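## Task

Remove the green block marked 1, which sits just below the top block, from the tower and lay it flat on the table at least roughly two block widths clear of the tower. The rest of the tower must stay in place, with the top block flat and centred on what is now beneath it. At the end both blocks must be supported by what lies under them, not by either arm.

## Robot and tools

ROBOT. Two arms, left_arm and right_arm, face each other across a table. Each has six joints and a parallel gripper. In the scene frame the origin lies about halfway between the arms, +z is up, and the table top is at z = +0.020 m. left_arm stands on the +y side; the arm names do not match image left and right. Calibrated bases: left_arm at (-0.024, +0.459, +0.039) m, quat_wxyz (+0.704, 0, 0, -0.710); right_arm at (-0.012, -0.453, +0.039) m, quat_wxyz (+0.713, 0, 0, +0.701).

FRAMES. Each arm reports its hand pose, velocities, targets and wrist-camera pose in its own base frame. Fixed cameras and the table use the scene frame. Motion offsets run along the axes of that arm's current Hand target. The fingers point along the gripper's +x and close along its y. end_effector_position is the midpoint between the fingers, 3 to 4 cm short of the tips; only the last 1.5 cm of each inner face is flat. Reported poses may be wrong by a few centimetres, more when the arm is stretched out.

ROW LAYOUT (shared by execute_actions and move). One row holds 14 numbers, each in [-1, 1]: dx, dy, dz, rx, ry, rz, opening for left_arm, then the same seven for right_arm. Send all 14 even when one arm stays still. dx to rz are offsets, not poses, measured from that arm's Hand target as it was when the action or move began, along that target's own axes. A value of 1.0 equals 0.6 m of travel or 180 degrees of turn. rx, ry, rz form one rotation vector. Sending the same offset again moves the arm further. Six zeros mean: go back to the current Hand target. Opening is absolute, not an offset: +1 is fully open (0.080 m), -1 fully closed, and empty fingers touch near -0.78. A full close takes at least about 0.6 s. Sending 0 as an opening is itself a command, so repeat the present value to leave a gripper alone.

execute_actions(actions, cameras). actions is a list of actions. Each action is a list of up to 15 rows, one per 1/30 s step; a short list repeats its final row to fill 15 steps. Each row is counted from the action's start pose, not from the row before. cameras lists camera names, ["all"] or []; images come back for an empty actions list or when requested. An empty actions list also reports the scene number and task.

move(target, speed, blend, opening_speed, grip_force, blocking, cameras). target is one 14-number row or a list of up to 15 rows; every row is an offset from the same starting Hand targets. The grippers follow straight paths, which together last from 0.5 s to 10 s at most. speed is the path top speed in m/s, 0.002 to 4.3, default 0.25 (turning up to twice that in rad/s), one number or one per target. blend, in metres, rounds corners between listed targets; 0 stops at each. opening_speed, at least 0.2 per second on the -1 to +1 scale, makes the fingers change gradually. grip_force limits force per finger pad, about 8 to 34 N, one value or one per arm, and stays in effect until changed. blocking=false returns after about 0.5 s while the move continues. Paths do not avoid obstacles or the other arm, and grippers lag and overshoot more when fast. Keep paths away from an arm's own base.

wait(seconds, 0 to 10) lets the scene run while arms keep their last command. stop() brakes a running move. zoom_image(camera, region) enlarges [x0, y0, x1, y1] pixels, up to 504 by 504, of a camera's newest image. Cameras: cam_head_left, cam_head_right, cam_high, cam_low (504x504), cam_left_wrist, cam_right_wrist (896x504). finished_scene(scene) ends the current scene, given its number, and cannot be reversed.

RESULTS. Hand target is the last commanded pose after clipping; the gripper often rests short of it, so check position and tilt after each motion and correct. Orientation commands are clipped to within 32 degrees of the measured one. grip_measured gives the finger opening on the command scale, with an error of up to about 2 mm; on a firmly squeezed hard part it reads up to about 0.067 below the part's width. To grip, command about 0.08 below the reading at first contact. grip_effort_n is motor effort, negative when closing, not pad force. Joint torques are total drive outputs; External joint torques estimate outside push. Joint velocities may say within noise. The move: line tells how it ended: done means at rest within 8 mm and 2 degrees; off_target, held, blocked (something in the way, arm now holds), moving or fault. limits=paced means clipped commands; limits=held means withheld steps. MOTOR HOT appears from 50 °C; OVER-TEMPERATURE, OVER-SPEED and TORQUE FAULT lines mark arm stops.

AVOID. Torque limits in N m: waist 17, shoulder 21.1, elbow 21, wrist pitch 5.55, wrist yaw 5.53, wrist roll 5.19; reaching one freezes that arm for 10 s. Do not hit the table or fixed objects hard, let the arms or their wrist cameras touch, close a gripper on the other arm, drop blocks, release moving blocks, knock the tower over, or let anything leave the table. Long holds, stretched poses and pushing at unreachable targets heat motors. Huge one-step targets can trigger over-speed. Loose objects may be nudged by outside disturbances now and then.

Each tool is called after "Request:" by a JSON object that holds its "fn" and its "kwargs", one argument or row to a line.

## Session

Request:
{"fn": "execute_actions", "kwargs": {
  "actions": []
}}

Scene clock: 0.00 s.
left_arm: end_effector_position=(+0.3311, -0.1038, +0.1870) grip_measured=+1.000 grip_effort_n=n/a end_effector_quat_wxyz=(+0.865, -0.132, +0.483, +0.021) | right_arm: end_effector_position=(+0.3117, +0.0975, +0.1448) grip_measured=+1.000 grip_effort_n=n/a end_effector_quat_wxyz=(+0.851, -0.140, +0.357, -0.360)
Joint positions: left_arm=[-0.345 1.412 1.199 -0.794 -0.095 -0.544 0.08] | right_arm=[0.709 1.819 1.291 -1.226 1.029 1.173 0.08]
Joint velocities: within noise
Joint torques (N m): no reading
External joint torques (N m): no reading
Heat: left arm: hottest wrist pitch 32 °C (+0.0 °C/min); right arm: hottest wrist pitch 35 °C (+0.0 °C/min).
Hand target: left_arm +0.3316, -0.1039, +0.1893; +0.867, -0.133, +0.480, +0.020 | right_arm +0.3119, +0.0975, +0.1453; +0.851, -0.139, +0.356, -0.360
Tool commands: left_gripper/opening=+1.0 right_gripper/opening=+1.0

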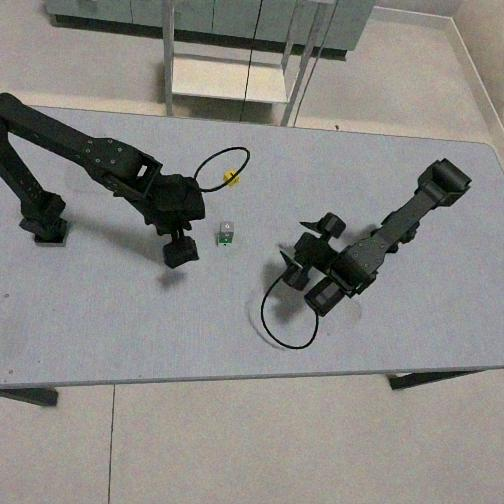

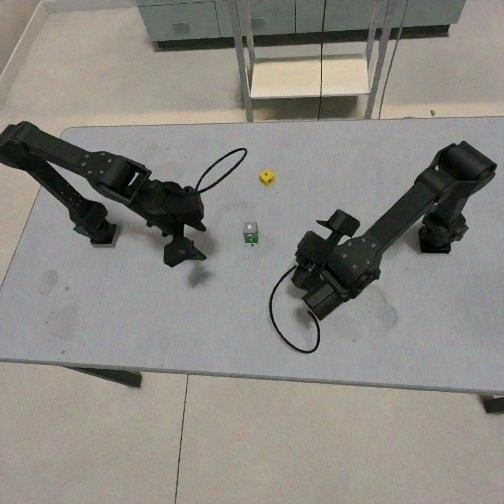

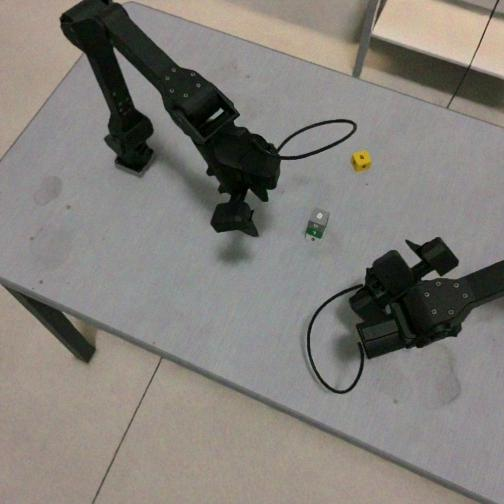

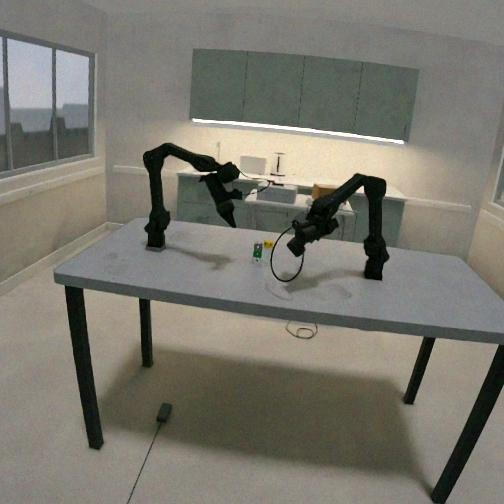

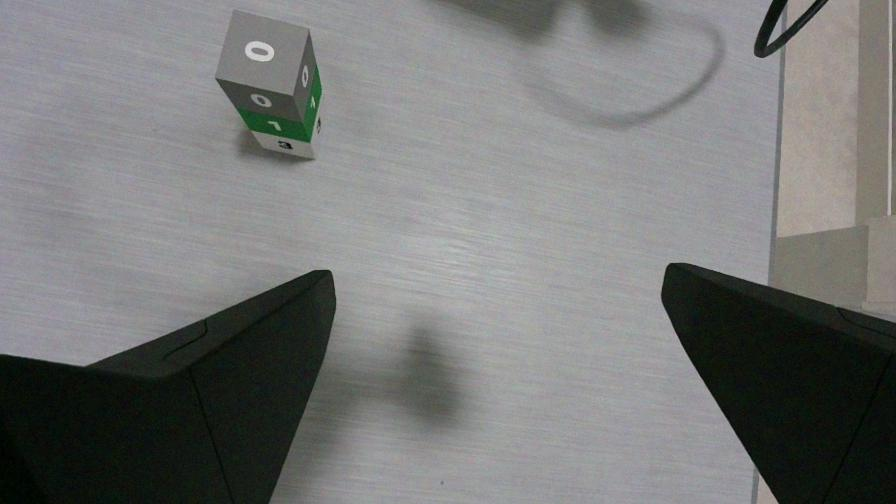

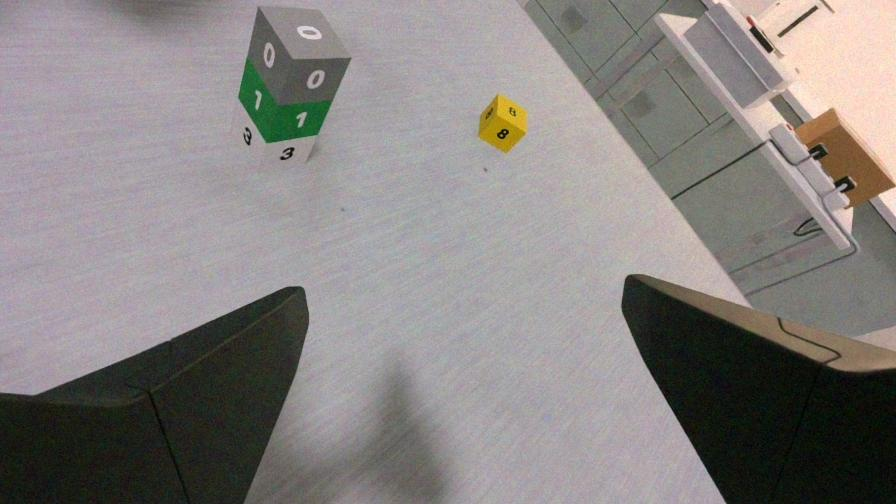

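Request:
{"fn": "move", "kwargs": {
  "target": [0.1268,0.154,0.146,0.07,0.1771,0.0517,1,-0.1137,-0.0644,-0.0915,-0.1047,0.2344,0.2363,1],
  "speed": 0.25,
  "grip_force": 15,
  "cameras": ["all"]
}}

Request:
{"fn": "zoom_image", "kwargs": {
  "camera": "cam_low",
  "region": [220, 200, 320, 290]
}}

Scene clock: 19.67 s.
left_arm: end_effector_position=(+0.4281, -0.0015, +0.1513) grip_measured=+1.000 grip_effort_n=2.1 end_effector_quat_wxyz=(+0.707, -0.004, +0.707, -0.001) | right_arm: end_effector_position=(+0.2184, +0.1194, +0.1544) grip_measured=+1.000 grip_effort_n=3.5 end_effector_quat_wxyz=(+0.701, -0.006, +0.714, -0.004)
Joint positions: left_arm=[-0.001 2.234 2.226 -1.562 0.006 -0.006 0.08] | right_arm=[0.503 1.502 1.284 -1.376 0.004 0.5 0.08]
Joint torques (N m): left_arm=[0.14 -8.74 7.2 0.31 -0.26 0.12] | right_arm=[-0.39 -5.58 7.53 0.16 -0.15 -0.06]
External joint torques (N m): left_arm=[0.15 1.13 1.88 -0.02 -0.25 0.12] | right_arm=[-0.39 -0.44 1.81 -0.16 -0.17 -0.06]
Heat: left arm: hottest wrist pitch 33 °C (+3.1 °C/min); right arm: hottest wrist pitch 35 °C (+0.0 °C/min).
Hand target: left_arm +0.4300, +0.0001, +0.1502; +0.707, +0.000, +0.707, +0.001 | right_arm +0.2201, +0.1200, +0.1601; +0.707, +0.000, +0.707, +0.000
Off the commanded pose: left_arm 0.003 m, 0 deg | right_arm 0.006 m, 1 deg.
grip_force (N): 15, 15
move: done

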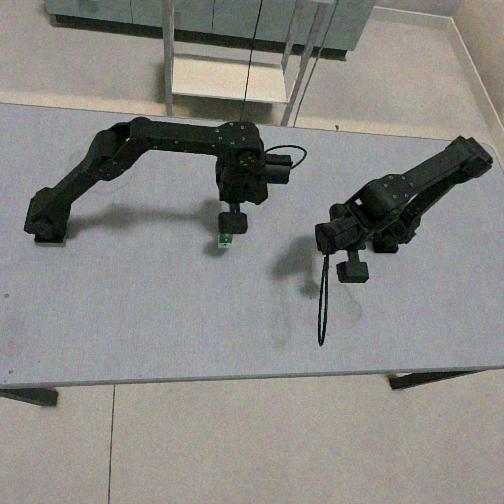

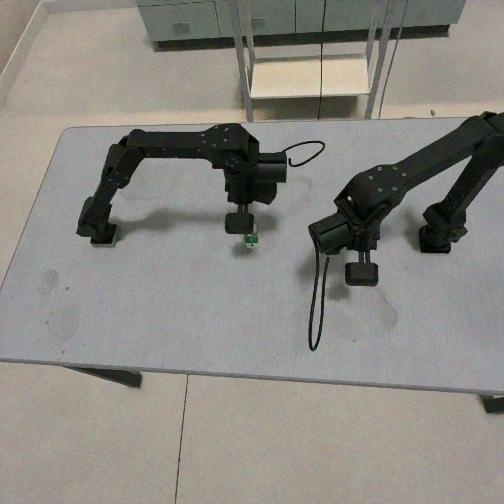

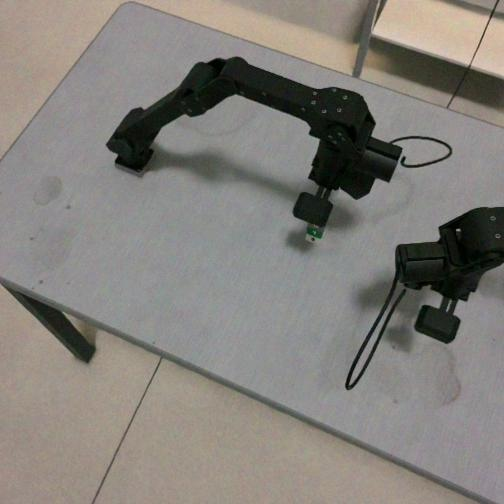

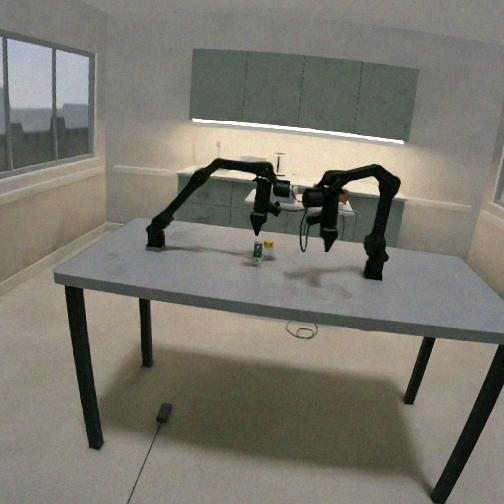

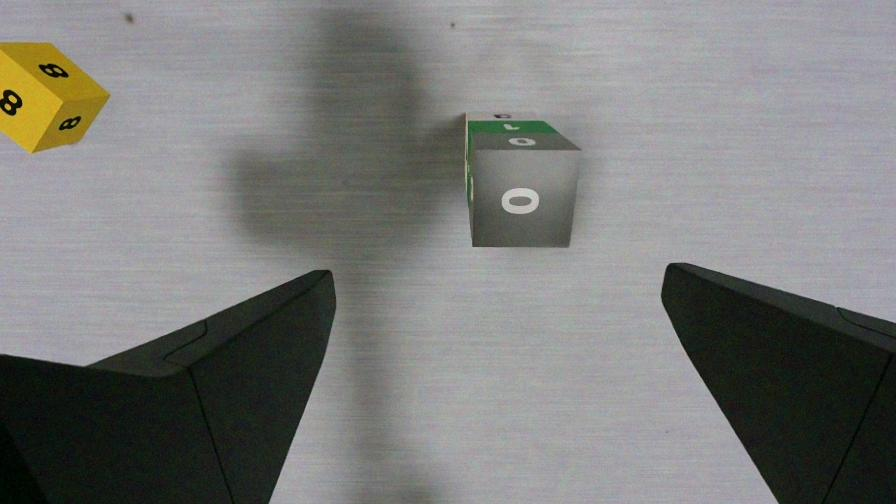

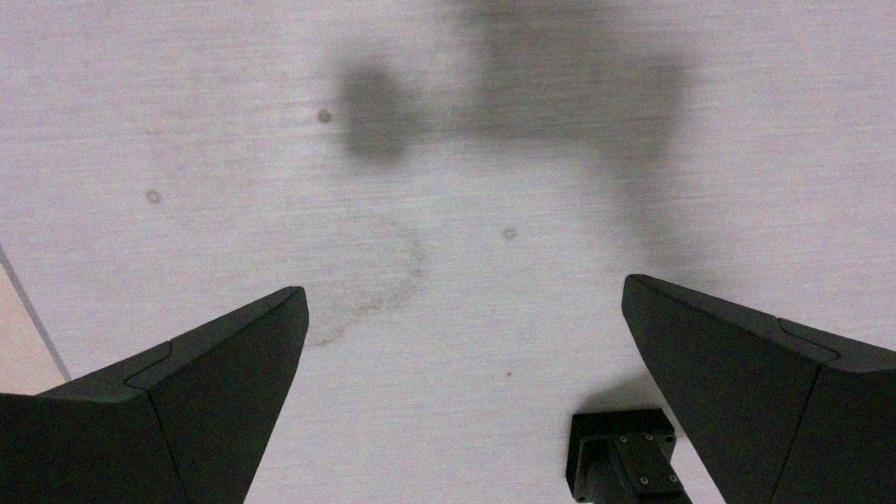

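Scaled by 5.040.

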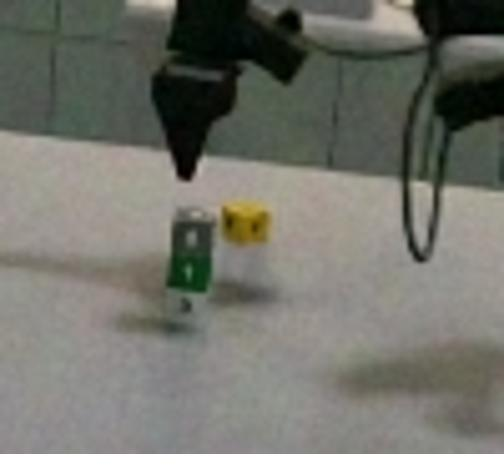

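Request:
{"fn": "zoom_image", "kwargs": {
  "camera": "cam_left_wrist",
  "region": [430, 90, 610, 270]
}}

Scaled by 2.800.

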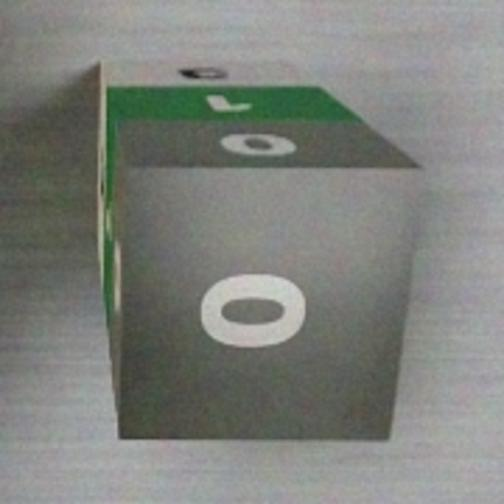

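Request:
{"fn": "move", "kwargs": {
  "target": [
    [0.02,-0.023,0.0117,-0.006,0,0,1,0,0,0,0,0,0,1],
    [0.102,-0.023,0.0117,-0.006,0,0,1,0,0,0,0,0,0,1]
  ],
  "speed": 0.12,
  "blend": 0.005,
  "cameras": ["cam_left_wrist","cam_low"]
}}

Request:
{"fn": "zoom_image", "kwargs": {
  "camera": "cam_low",
  "region": [220, 200, 320, 290]
}}

Scene clock: 37.93 s.
left_arm: end_effector_position=(+0.4376, -0.0151, +0.0892) grip_measured=+1.000 grip_effort_n=2.6 end_effector_quat_wxyz=(+0.707, -0.007, +0.707, +0.003) | right_arm: end_effector_position=(+0.2184, +0.1195, +0.1544) grip_measured=+1.000 grip_effort_n=3.0 end_effector_quat_wxyz=(+0.700, -0.006, +0.714, -0.004)
Joint positions: left_arm=[-0.033 2.25 2.003 -1.325 0.005 -0.047 0.08] | right_arm=[0.503 1.502 1.284 -1.376 0.004 0.5 0.08]
Joint torques (N m): left_arm=[0.03 -10.5 5.02 0.65 -0.24 -0.15] | right_arm=[-0.39 -5.57 7.53 0.16 -0.14 -0.06]
External joint torques (N m): left_arm=[0.07 -0.32 -0.48 0.34 -0.23 -0.15] | right_arm=[-0.38 -0.45 1.85 -0.14 -0.16 -0.06]
Heat: left arm: hottest shoulder 34 °C (+9.5 °C/min); right arm: hottest wrist pitch 35 °C (+0.0 °C/min).
Hand target: left_arm +0.4370, -0.0136, +0.0891; +0.707, -0.007, +0.707, +0.007 | right_arm +0.2200, +0.1201, +0.1601; +0.707, +0.000, +0.707, +0.000
Off the commanded pose: left_arm 0.002 m, 0 deg | right_arm 0.006 m, 1 deg.
grip_force (N): 15, 15
move: done
Images, in order (width x height): cam_low 504x504, cam_left_wrist 896x504.

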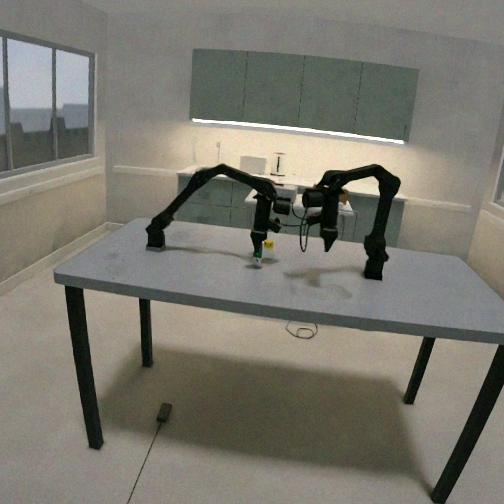

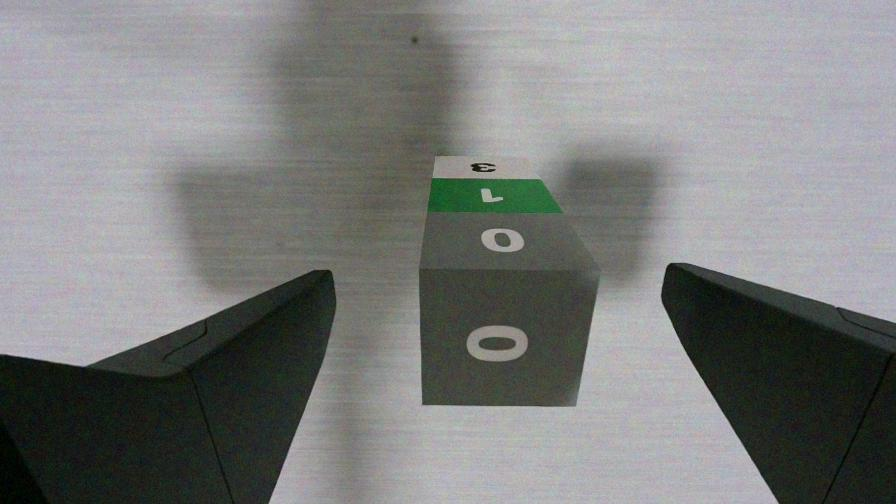

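Scaled by 5.040.

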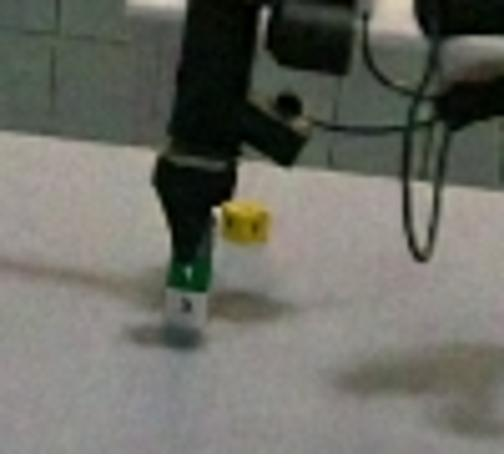

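Request:
{"fn": "move", "kwargs": {
  "target": [
    [-0.004,0.0015,0,0,0,0,1,0,0,0,0,0,0,1],
    [-0.004,0.0015,0,0,0,0,-0.25,0,0,0,0,0,0,1],
    [-0.13,0.0015,0,0,0,0,-0.25,0,0,0,0,0,0,1],
    [-0.14,0,-0.33,0,0,0,-0.25,0,-0.08,0.2,-0.01,0,0,1],
    [-0.14,-0.25,-0.378,0,0,0,-0.25,0.0167,-0.164,0.392,-0.028,0,0,1]
  ],
  "opening_speed": 0.8,
  "speed": [0.05,0.05,0.1,0.22,0.2],
  "blend": [0,0,0.01,0.01,0],
  "cameras": ["cam_left_wrist","cam_right_wrist","cam_low","cam_head_left"]
}}

Request:
{"fn": "zoom_image", "kwargs": {
  "camera": "cam_right_wrist",
  "region": [400, 80, 580, 260]
}}

Request:
{"fn": "zoom_image", "kwargs": {
  "camera": "cam_low",
  "region": [220, 200, 320, 290]
}}

Scene clock: 55.43 s.
left_arm: end_effector_position=(+0.2110, -0.1666, +0.1715) grip_measured=-0.107 grip_effort_n=-44.0 end_effector_quat_wxyz=(+0.704, -0.006, +0.710, +0.006) | right_arm: end_effector_position=(+0.4515, +0.0213, +0.1544) grip_measured=+1.000 grip_effort_n=3.0 end_effector_quat_wxyz=(+0.729, -0.032, +0.683, +0.030)
Joint positions: left_arm=[-0.665 1.566 1.414 -1.425 0.005 -0.683 0.03] | right_arm=[0.048 2.301 2.35 -1.555 0.002 -0.039 0.08]
Joint torques (N m): left_arm=[-0.07 -4.64 7.29 0.44 -0.2 -0.18] | right_arm=[-0.08 -7.45 7.44 0.58 -0.12 -0.04]
External joint torques (N m): left_arm=[-0.04 0.78 1.82 0.13 -0.17 -0.18] | right_arm=[-0.1 3.37 1.79 0.12 -0.11 -0.04]
Heat: left arm: hottest shoulder 37 °C (+9.7 °C/min); right arm: hottest wrist pitch 35 °C (+0.0 °C/min).
Hand target: left_arm +0.2132, -0.1681, +0.1729; +0.707, -0.007, +0.707, +0.007 | right_arm +0.4553, +0.0219, +0.1500; +0.706, -0.031, +0.707, +0.032
Off the commanded pose: left_arm 0.003 m, 0 deg | right_arm 0.006 m, 4 deg.
joint sent to its limit (right arm) — joint 3 (elbow), upper limit, where the elbow is as straight as it goes. The joint targets are off in orientation, not in position.
grip_force (N): 15, 15
move: off_target (right_arm)
Images, in order (width x height): cam_head_left 504x504, cam_low 504x504, cam_left_wrist 896x504, cam_right_wrist 896x504.

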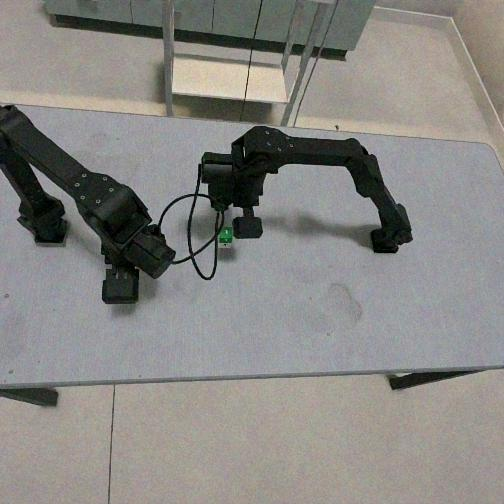

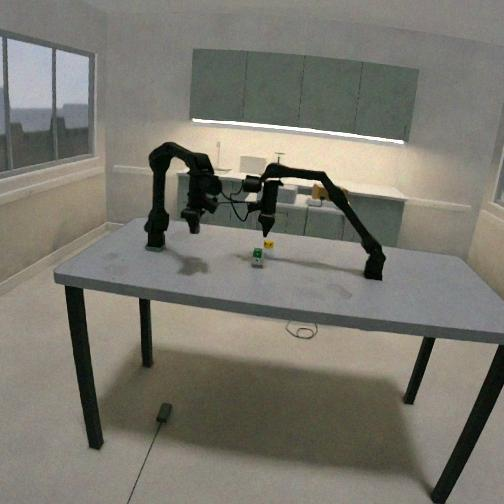

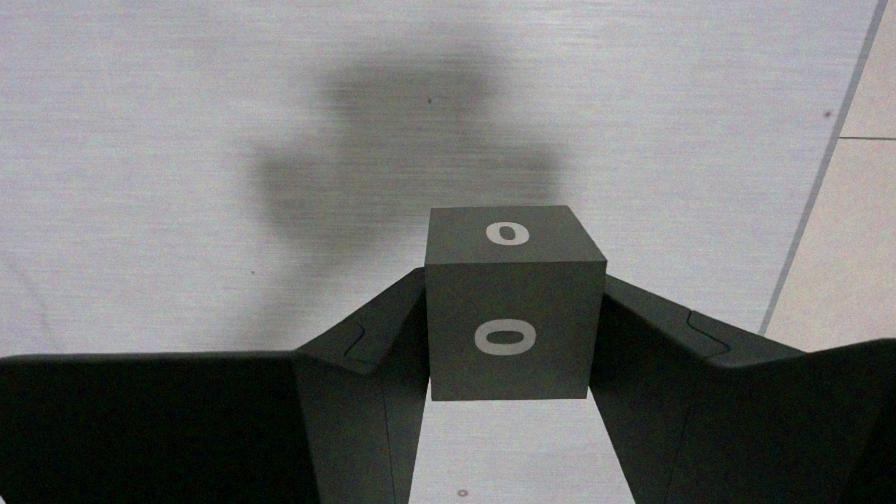

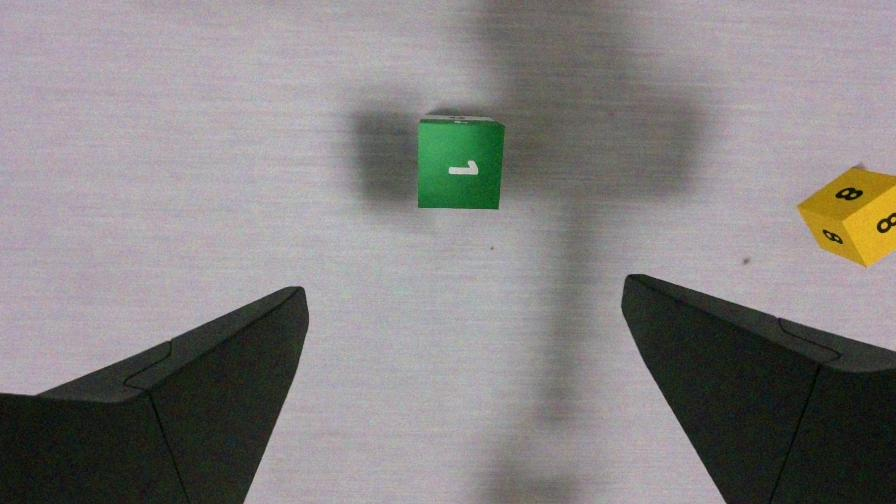

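Scaled by 2.800.

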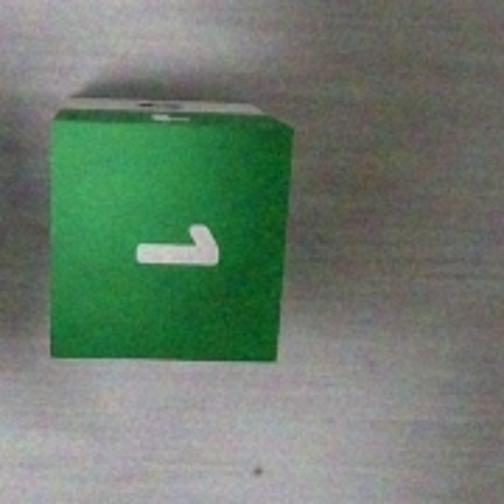

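Scaled by 5.040.

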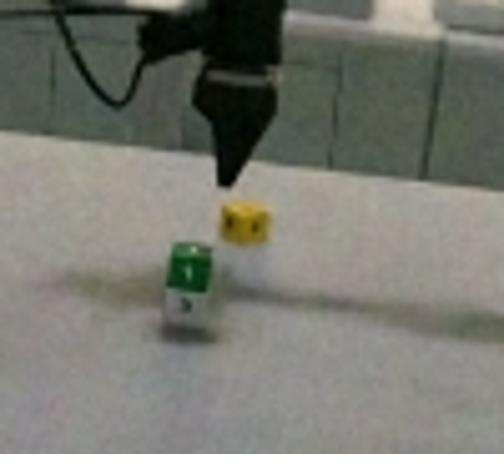

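Request:
{"fn": "move", "kwargs": {
  "target": [
    [0,0,0,0,0,0,-0.25,0.06,0,0.0245,0.009,0,0,1],
    [0,0,0,0,0,0,-0.25,0.154,0,0.0245,0.009,0,0,1]
  ],
  "speed": 0.12,
  "blend": 0.01,
  "cameras": ["cam_right_wrist","cam_low"]
}}

Request:
{"fn": "zoom_image", "kwargs": {
  "camera": "cam_low",
  "region": [220, 200, 320, 290]
}}

Scene clock: 63.73 s.
left_arm: end_effector_position=(+0.2111, -0.1666, +0.1713) grip_measured=-0.107 grip_effort_n=-44.0 end_effector_quat_wxyz=(+0.704, -0.006, +0.710, +0.006) | right_arm: end_effector_position=(+0.4722, +0.0223, +0.0650) grip_measured=+1.000 grip_effort_n=3.5 end_effector_quat_wxyz=(+0.713, -0.023, +0.700, +0.021)
Joint positions: left_arm=[-0.665 1.567 1.414 -1.425 0.005 -0.683 0.03] | right_arm=[0.048 2.41 2.184 -1.326 0.002 -0.015 0.08]
Joint torques (N m): left_arm=[-0.24 -4.72 7.28 0.42 -0.22 -0.15] | right_arm=[0.12 -8.91 4.63 0.43 -0.12 0.11]
External joint torques (N m): left_arm=[-0.24 0.72 1.82 0.12 -0.18 -0.15] | right_arm=[0.1 2.42 -1.06 0.06 -0.11 0.11]
Heat: left arm: hottest shoulder 36 °C (+8.0 °C/min); right arm: hottest wrist pitch 35 °C (+0.0 °C/min).
Hand target: left_arm +0.2132, -0.1681, +0.1730; +0.707, -0.007, +0.707, +0.007 | right_arm +0.4699, +0.0232, +0.0575; +0.706, -0.021, +0.707, +0.022
Off the commanded pose: left_arm 0.003 m, 0 deg | right_arm 0.008 m, 1 deg.
grip_force (N): 15, 15
move: done
Images, in order (width x height): cam_low 504x504, cam_right_wrist 896x504.

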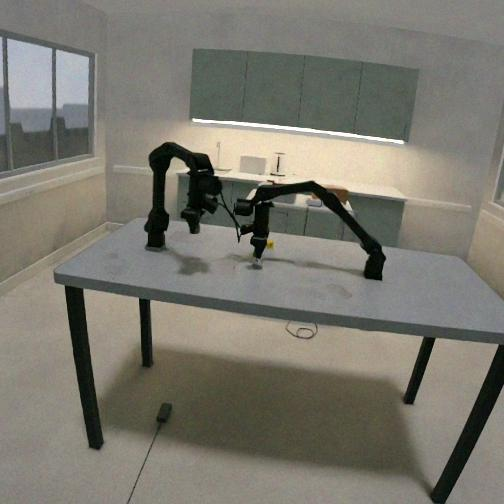

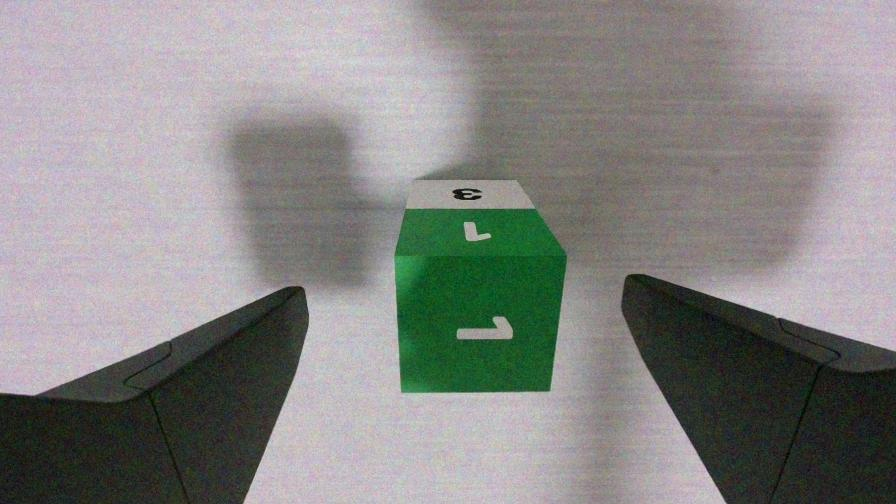

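Scaled by 5.040.

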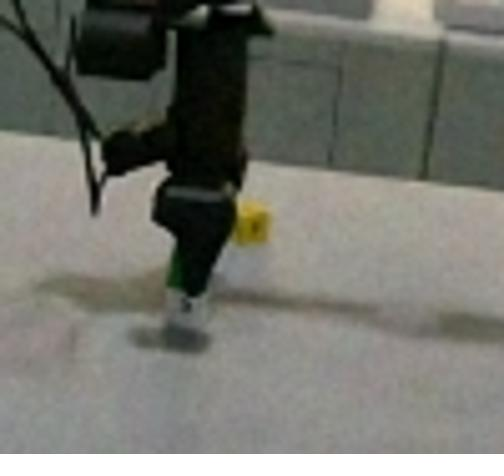

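Request:
{"fn": "move", "kwargs": {
  "target": [
    [0,0,0,0,0,0,-0.25,-0.0133,-0.003,0.007,0,0,0,1],
    [0,0,0,0,0,0,-0.25,-0.0133,-0.003,0.007,0,0,0,-0.25]
  ],
  "opening_speed": 0.8,
  "speed": 0.1,
  "cameras": ["cam_right_wrist","cam_low"]
}}

Request:
{"fn": "zoom_image", "kwargs": {
  "camera": "cam_low",
  "region": [220, 200, 320, 290]
}}

Scene clock: 72.90 s.
left_arm: end_effector_position=(+0.2111, -0.1666, +0.1713) grip_measured=-0.107 grip_effort_n=-44.0 end_effector_quat_wxyz=(+0.704, -0.006, +0.710, +0.006) | right_arm: end_effector_position=(+0.4727, +0.0223, +0.0720) grip_measured=-0.081 grip_effort_n=-43.5 end_effector_quat_wxyz=(+0.710, -0.023, +0.703, +0.021)
Joint positions: left_arm=[-0.665 1.567 1.414 -1.425 0.005 -0.683 0.03] | right_arm=[0.048 2.426 2.239 -1.374 0.002 -0.015 0.031]
Joint torques (N m): left_arm=[-0.24 -4.74 7.37 0.43 -0.21 -0.15] | right_arm=[-0.27 -7.95 7.43 0.22 -0.12 -0.01]
External joint torques (N m): left_arm=[-0.19 0.73 1.9 0.13 -0.18 -0.15] | right_arm=[-0.36 3.52 1.72 -0.14 -0.11 0]
Heat: left arm: hottest shoulder 35 °C (+6.0 °C/min); right arm: hottest shoulder 36 °C (+9.0 °C/min).
Hand target: left_arm +0.2132, -0.1681, +0.1730; +0.707, -0.007, +0.707, +0.007 | right_arm +0.4742, +0.0216, +0.0656; +0.707, -0.021, +0.707, +0.022
Off the commanded pose: left_arm 0.003 m, 0 deg | right_arm 0.007 m, 1 deg.
grip_force (N): 15, 15
move: done
Images, in order (width x height): cam_low 504x504, cam_right_wrist 896x504.

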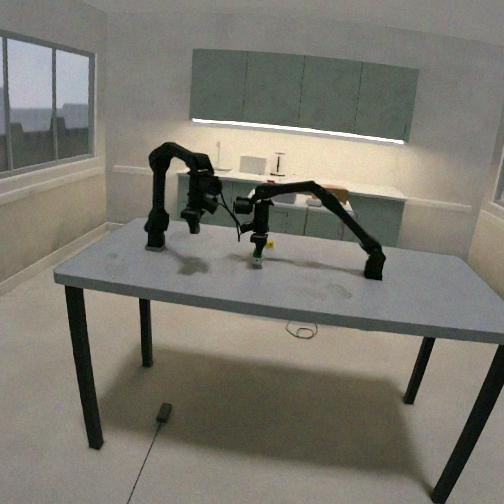

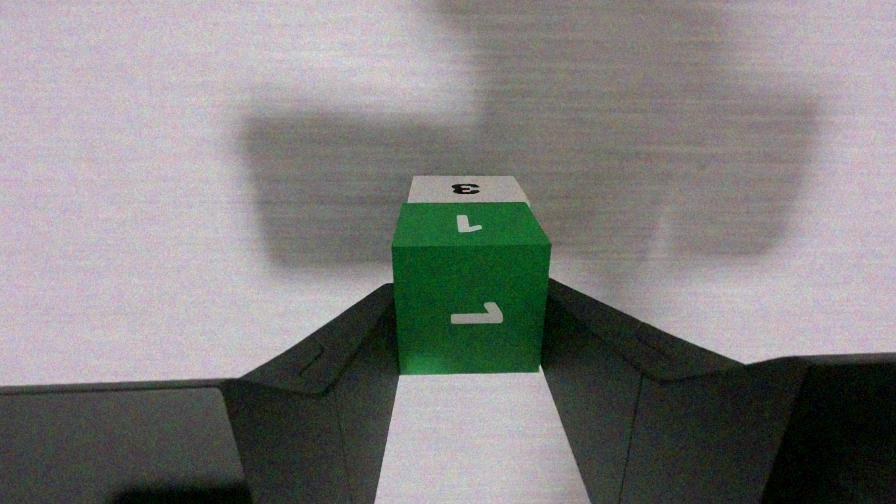

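Scaled by 5.040.

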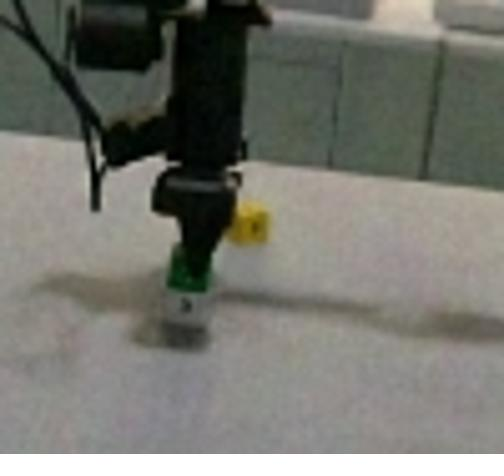

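Request:
{"fn": "move", "kwargs": {
  "target": [
    [0,0,0,0,0,0,-0.25,-0.1,0,0,0,0,0,-0.25],
    [0,0.25,0.048,0,0,0,-0.25,-0.1,0.05,-0.395,0,0,0,-0.25],
    [0,0.25,0.048,0,0,0,-0.25,0.053,0.05,-0.395,0,0,0,-0.25]
  ],
  "speed": [0.1,0.25,0.12],
  "blend": [0.01,0.01,0],
  "cameras": ["cam_low","cam_right_wrist"]
}}

Request:
{"fn": "move", "kwargs": {
  "target": [0,0,0,0,0,0,-0.25,0.005,0,0,0,0,0,-0.25],
  "speed": 0.03
}}

Scene clock: 82.30 s.
left_arm: end_effector_position=(+0.2399, -0.0190, +0.1722) grip_measured=-0.107 grip_effort_n=-44.0 end_effector_quat_wxyz=(+0.706, -0.008, +0.708, +0.007) | right_arm: end_effector_position=(+0.2392, +0.0364, +0.0384) grip_measured=-0.081 grip_effort_n=-43.5 end_effector_quat_wxyz=(+0.713, -0.021, +0.701, +0.021)
Joint positions: left_arm=[-0.078 1.459 1.316 -1.432 0.003 -0.099 0.03] | right_arm=[0.153 1.539 0.844 -0.859 0.002 0.093 0.031]
Joint torques (N m): left_arm=[0.27 -5.17 5.62 0.41 -0.13 0.15] | right_arm=[0.35 -3.09 4.23 0.49 -0.11 0.1]
External joint torques (N m): left_arm=[0.3 -0.54 0.18 0.1 -0.12 0.15] | right_arm=[0.34 1.88 -1 0.12 -0.11 0.1]
Heat: left arm: hottest elbow 35 °C (+3.0 °C/min); right arm: hottest shoulder 37 °C (+9.1 °C/min).
Hand target: left_arm +0.2390, -0.0176, +0.1730; +0.707, -0.007, +0.707, +0.007 | right_arm +0.2359, +0.0372, +0.0340; +0.707, -0.021, +0.707, +0.021
Off the commanded pose: left_arm 0.002 m, 0 deg | right_arm 0.006 m, 1 deg.
grip_force (N): 15, 15
move: done
Images, in order (width x height): cam_low 504x504, cam_right_wrist 896x504.

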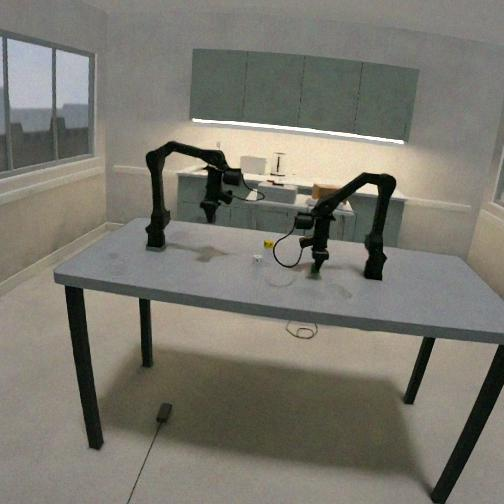

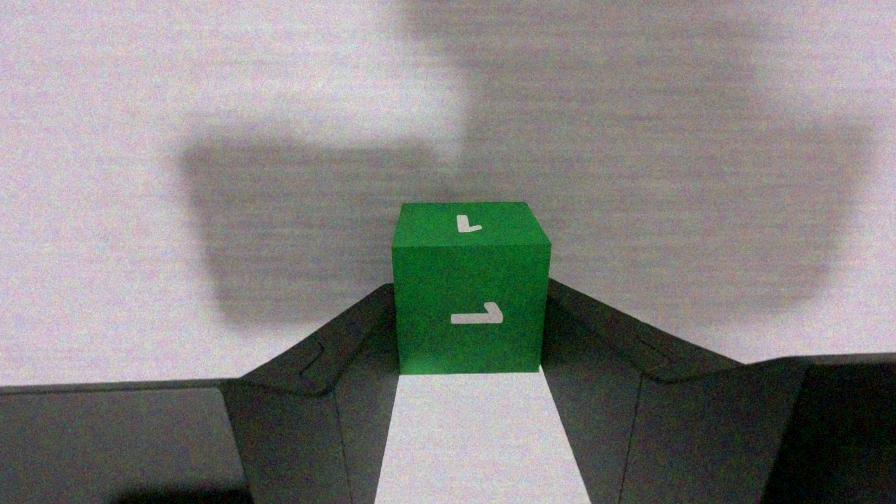

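Scene clock: 83.00 s.
left_arm: end_effector_position=(+0.2399, -0.0190, +0.1722) grip_measured=-0.107 grip_effort_n=-44.0 end_effector_quat_wxyz=(+0.706, -0.008, +0.708, +0.007) | right_arm: end_effector_position=(+0.2392, +0.0364, +0.0353) grip_measured=-0.081 grip_effort_n=-43.5 end_effector_quat_wxyz=(+0.713, -0.021, +0.701, +0.021)
Joint positions: left_arm=[-0.078 1.459 1.316 -1.432 0.003 -0.099 0.03] | right_arm=[0.153 1.546 0.837 -0.846 0.002 0.093 0.031]
Joint torques (N m): left_arm=[0.22 -5.14 5.55 0.39 -0.13 0.13] | right_arm=[0.35 -3.12 4.18 0.5 -0.11 0.11]
External joint torques (N m): left_arm=[0.22 -0.34 0.04 0.09 -0.12 0.13] | right_arm=[0.33 1.89 -0.99 0.15 -0.11 0.11]
Heat: left arm: hottest elbow 35 °C (+3.0 °C/min); right arm: hottest shoulder 37 °C (+9.0 °C/min).
Hand target: left_arm +0.2390, -0.0176, +0.1730; +0.707, -0.007, +0.707, +0.007 | right_arm +0.2358, +0.0372, +0.0309; +0.707, -0.021, +0.707, +0.021
Off the commanded pose: left_arm 0.002 m, 0 deg | right_arm 0.006 m, 1 deg.
grip_force (N): 15, 15
move: done

Not yet in contact; continue.

Request:
{"fn": "move", "kwargs": {
  "target": [0,0,0,0,0,0,-0.25,0.0035,0,0,0,0,0,-0.25],
  "speed": 0.03
}}

Request:
{"fn": "move", "kwargs": {
  "target": [0,0,0,0,0,0,-0.25,0.003,0,0,0,0,0,-0.25],
  "speed": 0.03
}}

Scene clock: 86.87 s.
left_arm: end_effector_position=(+0.2399, -0.0190, +0.1722) grip_measured=-0.107 grip_effort_n=-44.0 end_effector_quat_wxyz=(+0.706, -0.008, +0.708, +0.007) | right_arm: end_effector_position=(+0.2392, +0.0364, +0.0344) grip_measured=-0.081 grip_effort_n=-43.5 end_effector_quat_wxyz=(+0.713, -0.021, +0.701, +0.021)
Joint positions: left_arm=[-0.078 1.459 1.316 -1.432 0.003 -0.099 0.03] | right_arm=[0.153 1.547 0.834 -0.841 0.002 0.093 0.031]
Joint torques (N m): left_arm=[0.3 -5.21 5.5 0.41 -0.13 0.16] | right_arm=[0.35 -2.83 3.88 0.84 -0.11 0.1]
External joint torques (N m): left_arm=[0.3 -0.52 0.02 0.11 -0.13 0.16] | right_arm=[0.38 2.14 -1.25 0.49 -0.12 0.1]
Heat: left arm: hottest elbow 35 °C (+3.0 °C/min); right arm: hottest shoulder 36 °C (+7.0 °C/min).
Hand target: left_arm +0.2390, -0.0176, +0.1730; +0.707, -0.007, +0.707, +0.007 | right_arm +0.2357, +0.0372, +0.0288; +0.706, -0.021, +0.707, +0.021
Off the commanded pose: left_arm 0.002 m, 0 deg | right_arm 0.007 m, 1 deg.
grip_force (N): 15, 15
move: done

Scene clock: 87.57 s.
left_arm: end_effector_position=(+0.2399, -0.0190, +0.1722) grip_measured=-0.107 grip_effort_n=-44.0 end_effector_quat_wxyz=(+0.706, -0.008, +0.708, +0.007) | right_arm: end_effector_position=(+0.2393, +0.0364, +0.0340) grip_measured=-0.081 grip_effort_n=-43.5 end_effector_quat_wxyz=(+0.713, -0.021, +0.700, +0.021)
Joint positions: left_arm=[-0.078 1.459 1.316 -1.432 0.003 -0.099 0.03] | right_arm=[0.153 1.547 0.832 -0.838 0.002 0.093 0.031]
Joint torques (N m): left_arm=[0.32 -5.21 5.54 0.41 -0.11 0.14] | right_arm=[0.35 -2.47 3.53 1.25 -0.11 0.11]
External joint torques (N m): left_arm=[0.32 -0.52 0.08 0.1 -0.1 0.14] | right_arm=[0.34 2.5 -1.65 0.87 -0.11 0.1]
Heat: left arm: hottest elbow 35 °C (+3.0 °C/min); right arm: hottest shoulder 36 °C (+7.1 °C/min).
Hand target: left_arm +0.2390, -0.0176, +0.1730; +0.707, -0.007, +0.707, +0.007 | right_arm +0.2359, +0.0372, +0.0270; +0.707, -0.021, +0.707, +0.021
Off the commanded pose: left_arm 0.002 m, 0 deg | right_arm 0.008 m, 1 deg.
grip_force (N): 15, 15
move: done

Request:
{"fn": "move", "kwargs": {
  "target": [
    [0,0,0,0,0,0,-0.25,-0.008,0,0,0,0,0,0.5],
    [0,0,0,0,0,0,-0.25,-0.15,0,0,0,0,0,0.5],
    [0,0.001,0.33,0,0,0,-0.25,-0.2,0.15,-0.08,0,0,0,0.5],
    [0.13,0.001,0.33,0,0,0,-0.25,-0.2,0.15,-0.08,0,0,0,0.5]
  ],
  "opening_speed": 0.8,
  "speed": [0.05,0.15,0.22,0.12],
  "blend": [0,0.01,0.01,0],
  "cameras": ["cam_left_wrist","cam_low"]
}}

Request:
{"fn": "zoom_image", "kwargs": {
  "camera": "cam_left_wrist",
  "region": [400, 120, 640, 400]
}}

Request:
{"fn": "zoom_image", "kwargs": {
  "camera": "cam_low",
  "region": [220, 200, 340, 290]
}}

Scene clock: 101.70 s.
left_arm: end_effector_position=(+0.4375, -0.0150, +0.0912) grip_measured=-0.107 grip_effort_n=-44.0 end_effector_quat_wxyz=(+0.703, -0.008, +0.711, +0.007) | right_arm: end_effector_position=(+0.1813, +0.1223, +0.1422) grip_measured=+0.496 grip_effort_n=21.2 end_effector_quat_wxyz=(+0.701, -0.025, +0.713, +0.017)
Joint positions: left_arm=[-0.033 2.259 2.027 -1.349 0.003 -0.055 0.03] | right_arm=[0.593 1.384 1.133 -1.341 0 0.534 0.057]
Joint torques (N m): left_arm=[0.22 -11.48 4.98 0.65 -0.14 0.14] | right_arm=[0.34 -4.46 7.53 0.17 -0.02 0.09]
External joint torques (N m): left_arm=[0.33 -1.3 -0.46 0.36 -0.13 0.14] | right_arm=[0.35 -0.21 1.85 -0.13 -0.05 0.09]
Heat: left arm: hottest elbow 34 °C (+1.0 °C/min); right arm: hottest wrist pitch 35 °C (+0.0 °C/min).
Hand target: left_arm +0.4370, -0.0131, +0.0951; +0.707, -0.007, +0.707, +0.007 | right_arm +0.1825, +0.1241, +0.1470; +0.706, -0.021, +0.707, +0.021
Off the commanded pose: left_arm 0.004 m, 1 deg | right_arm 0.005 m, 1 deg.
grip_force (N): 15, 15
move: done
Images, in order (width x height): cam_low 504x504, cam_left_wrist 896x504.

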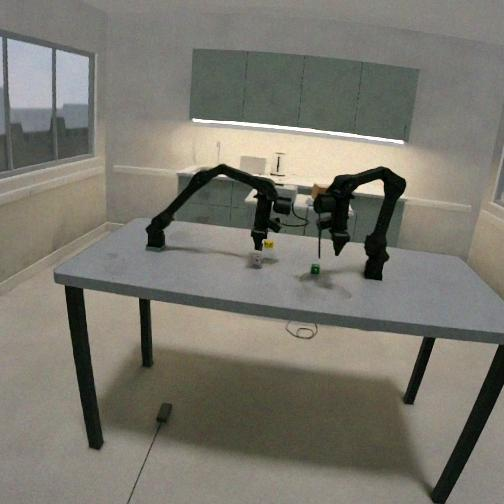

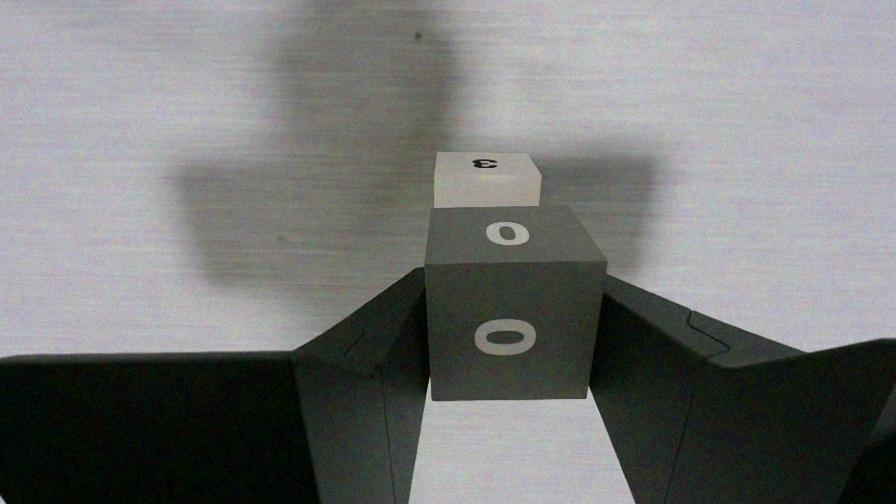

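Scaled by 1.800.

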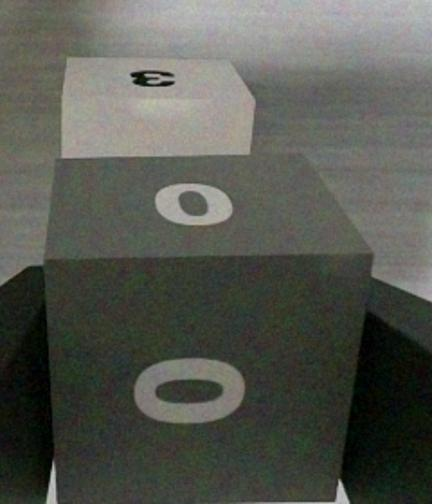

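Scaled by 4.200.

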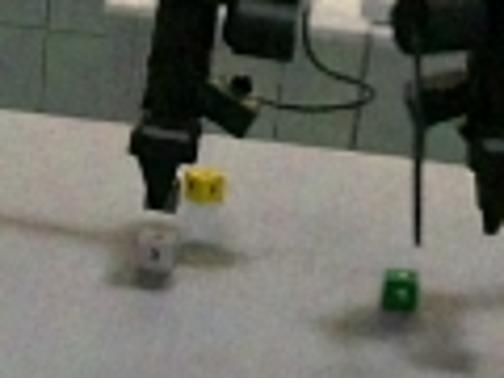

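Request:
{"fn": "move", "kwargs": {
  "target": [0.043,0,-0.002,0.0065,0,0,-0.25,0,0,0,0,0,0,0.5],
  "speed": 0.06,
  "cameras": ["cam_left_wrist"]
}}

Request:
{"fn": "zoom_image", "kwargs": {
  "camera": "cam_left_wrist",
  "region": [400, 120, 640, 400]
}}

Scene clock: 112.13 s.
left_arm: end_effector_position=(+0.4360, -0.0149, +0.0650) grip_measured=-0.107 grip_effort_n=-44.0 end_effector_quat_wxyz=(+0.703, -0.001, +0.711, +0.000) | right_arm: end_effector_position=(+0.1813, +0.1223, +0.1422) grip_measured=+0.496 grip_effort_n=21.2 end_effector_quat_wxyz=(+0.701, -0.025, +0.713, +0.017)
Joint positions: left_arm=[-0.033 2.259 1.923 -1.246 0.003 -0.035 0.03] | right_arm=[0.593 1.384 1.133 -1.341 0 0.534 0.057]
Joint torques (N m): left_arm=[0.16 -11.31 4.91 0.64 -0.12 0.13] | right_arm=[0.34 -4.46 7.54 0.17 -0.02 0.09]
External joint torques (N m): left_arm=[0.16 -1.08 -0.56 0.34 -0.11 0.13] | right_arm=[0.34 -0.26 1.88 -0.14 -0.04 0.09]
Heat: left arm: hottest shoulder 34 °C (-3.0 °C/min); right arm: hottest wrist pitch 35 °C (+0.0 °C/min).
Hand target: left_arm +0.4357, -0.0131, +0.0692; +0.707, +0.001, +0.707, +0.000 | right_arm +0.1825, +0.1241, +0.1470; +0.706, -0.021, +0.707, +0.021
Off the commanded pose: left_arm 0.005 m, 1 deg | right_arm 0.005 m, 1 deg.
grip_force (N): 15, 15
move: done
Images, in order (width x height): cam_left_wrist 896x504.

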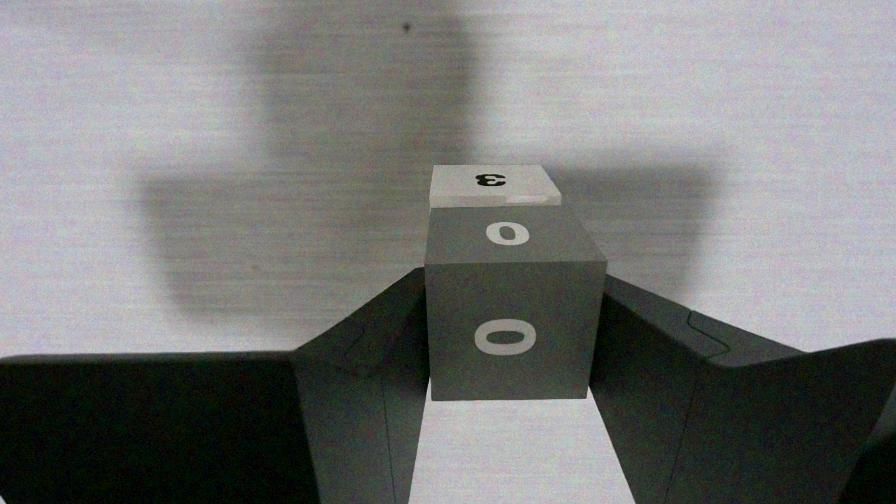

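Scaled by 1.800.

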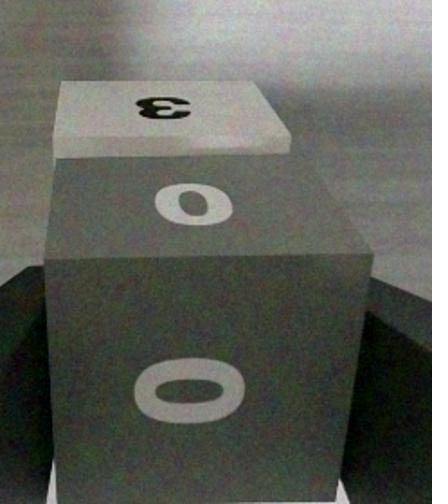

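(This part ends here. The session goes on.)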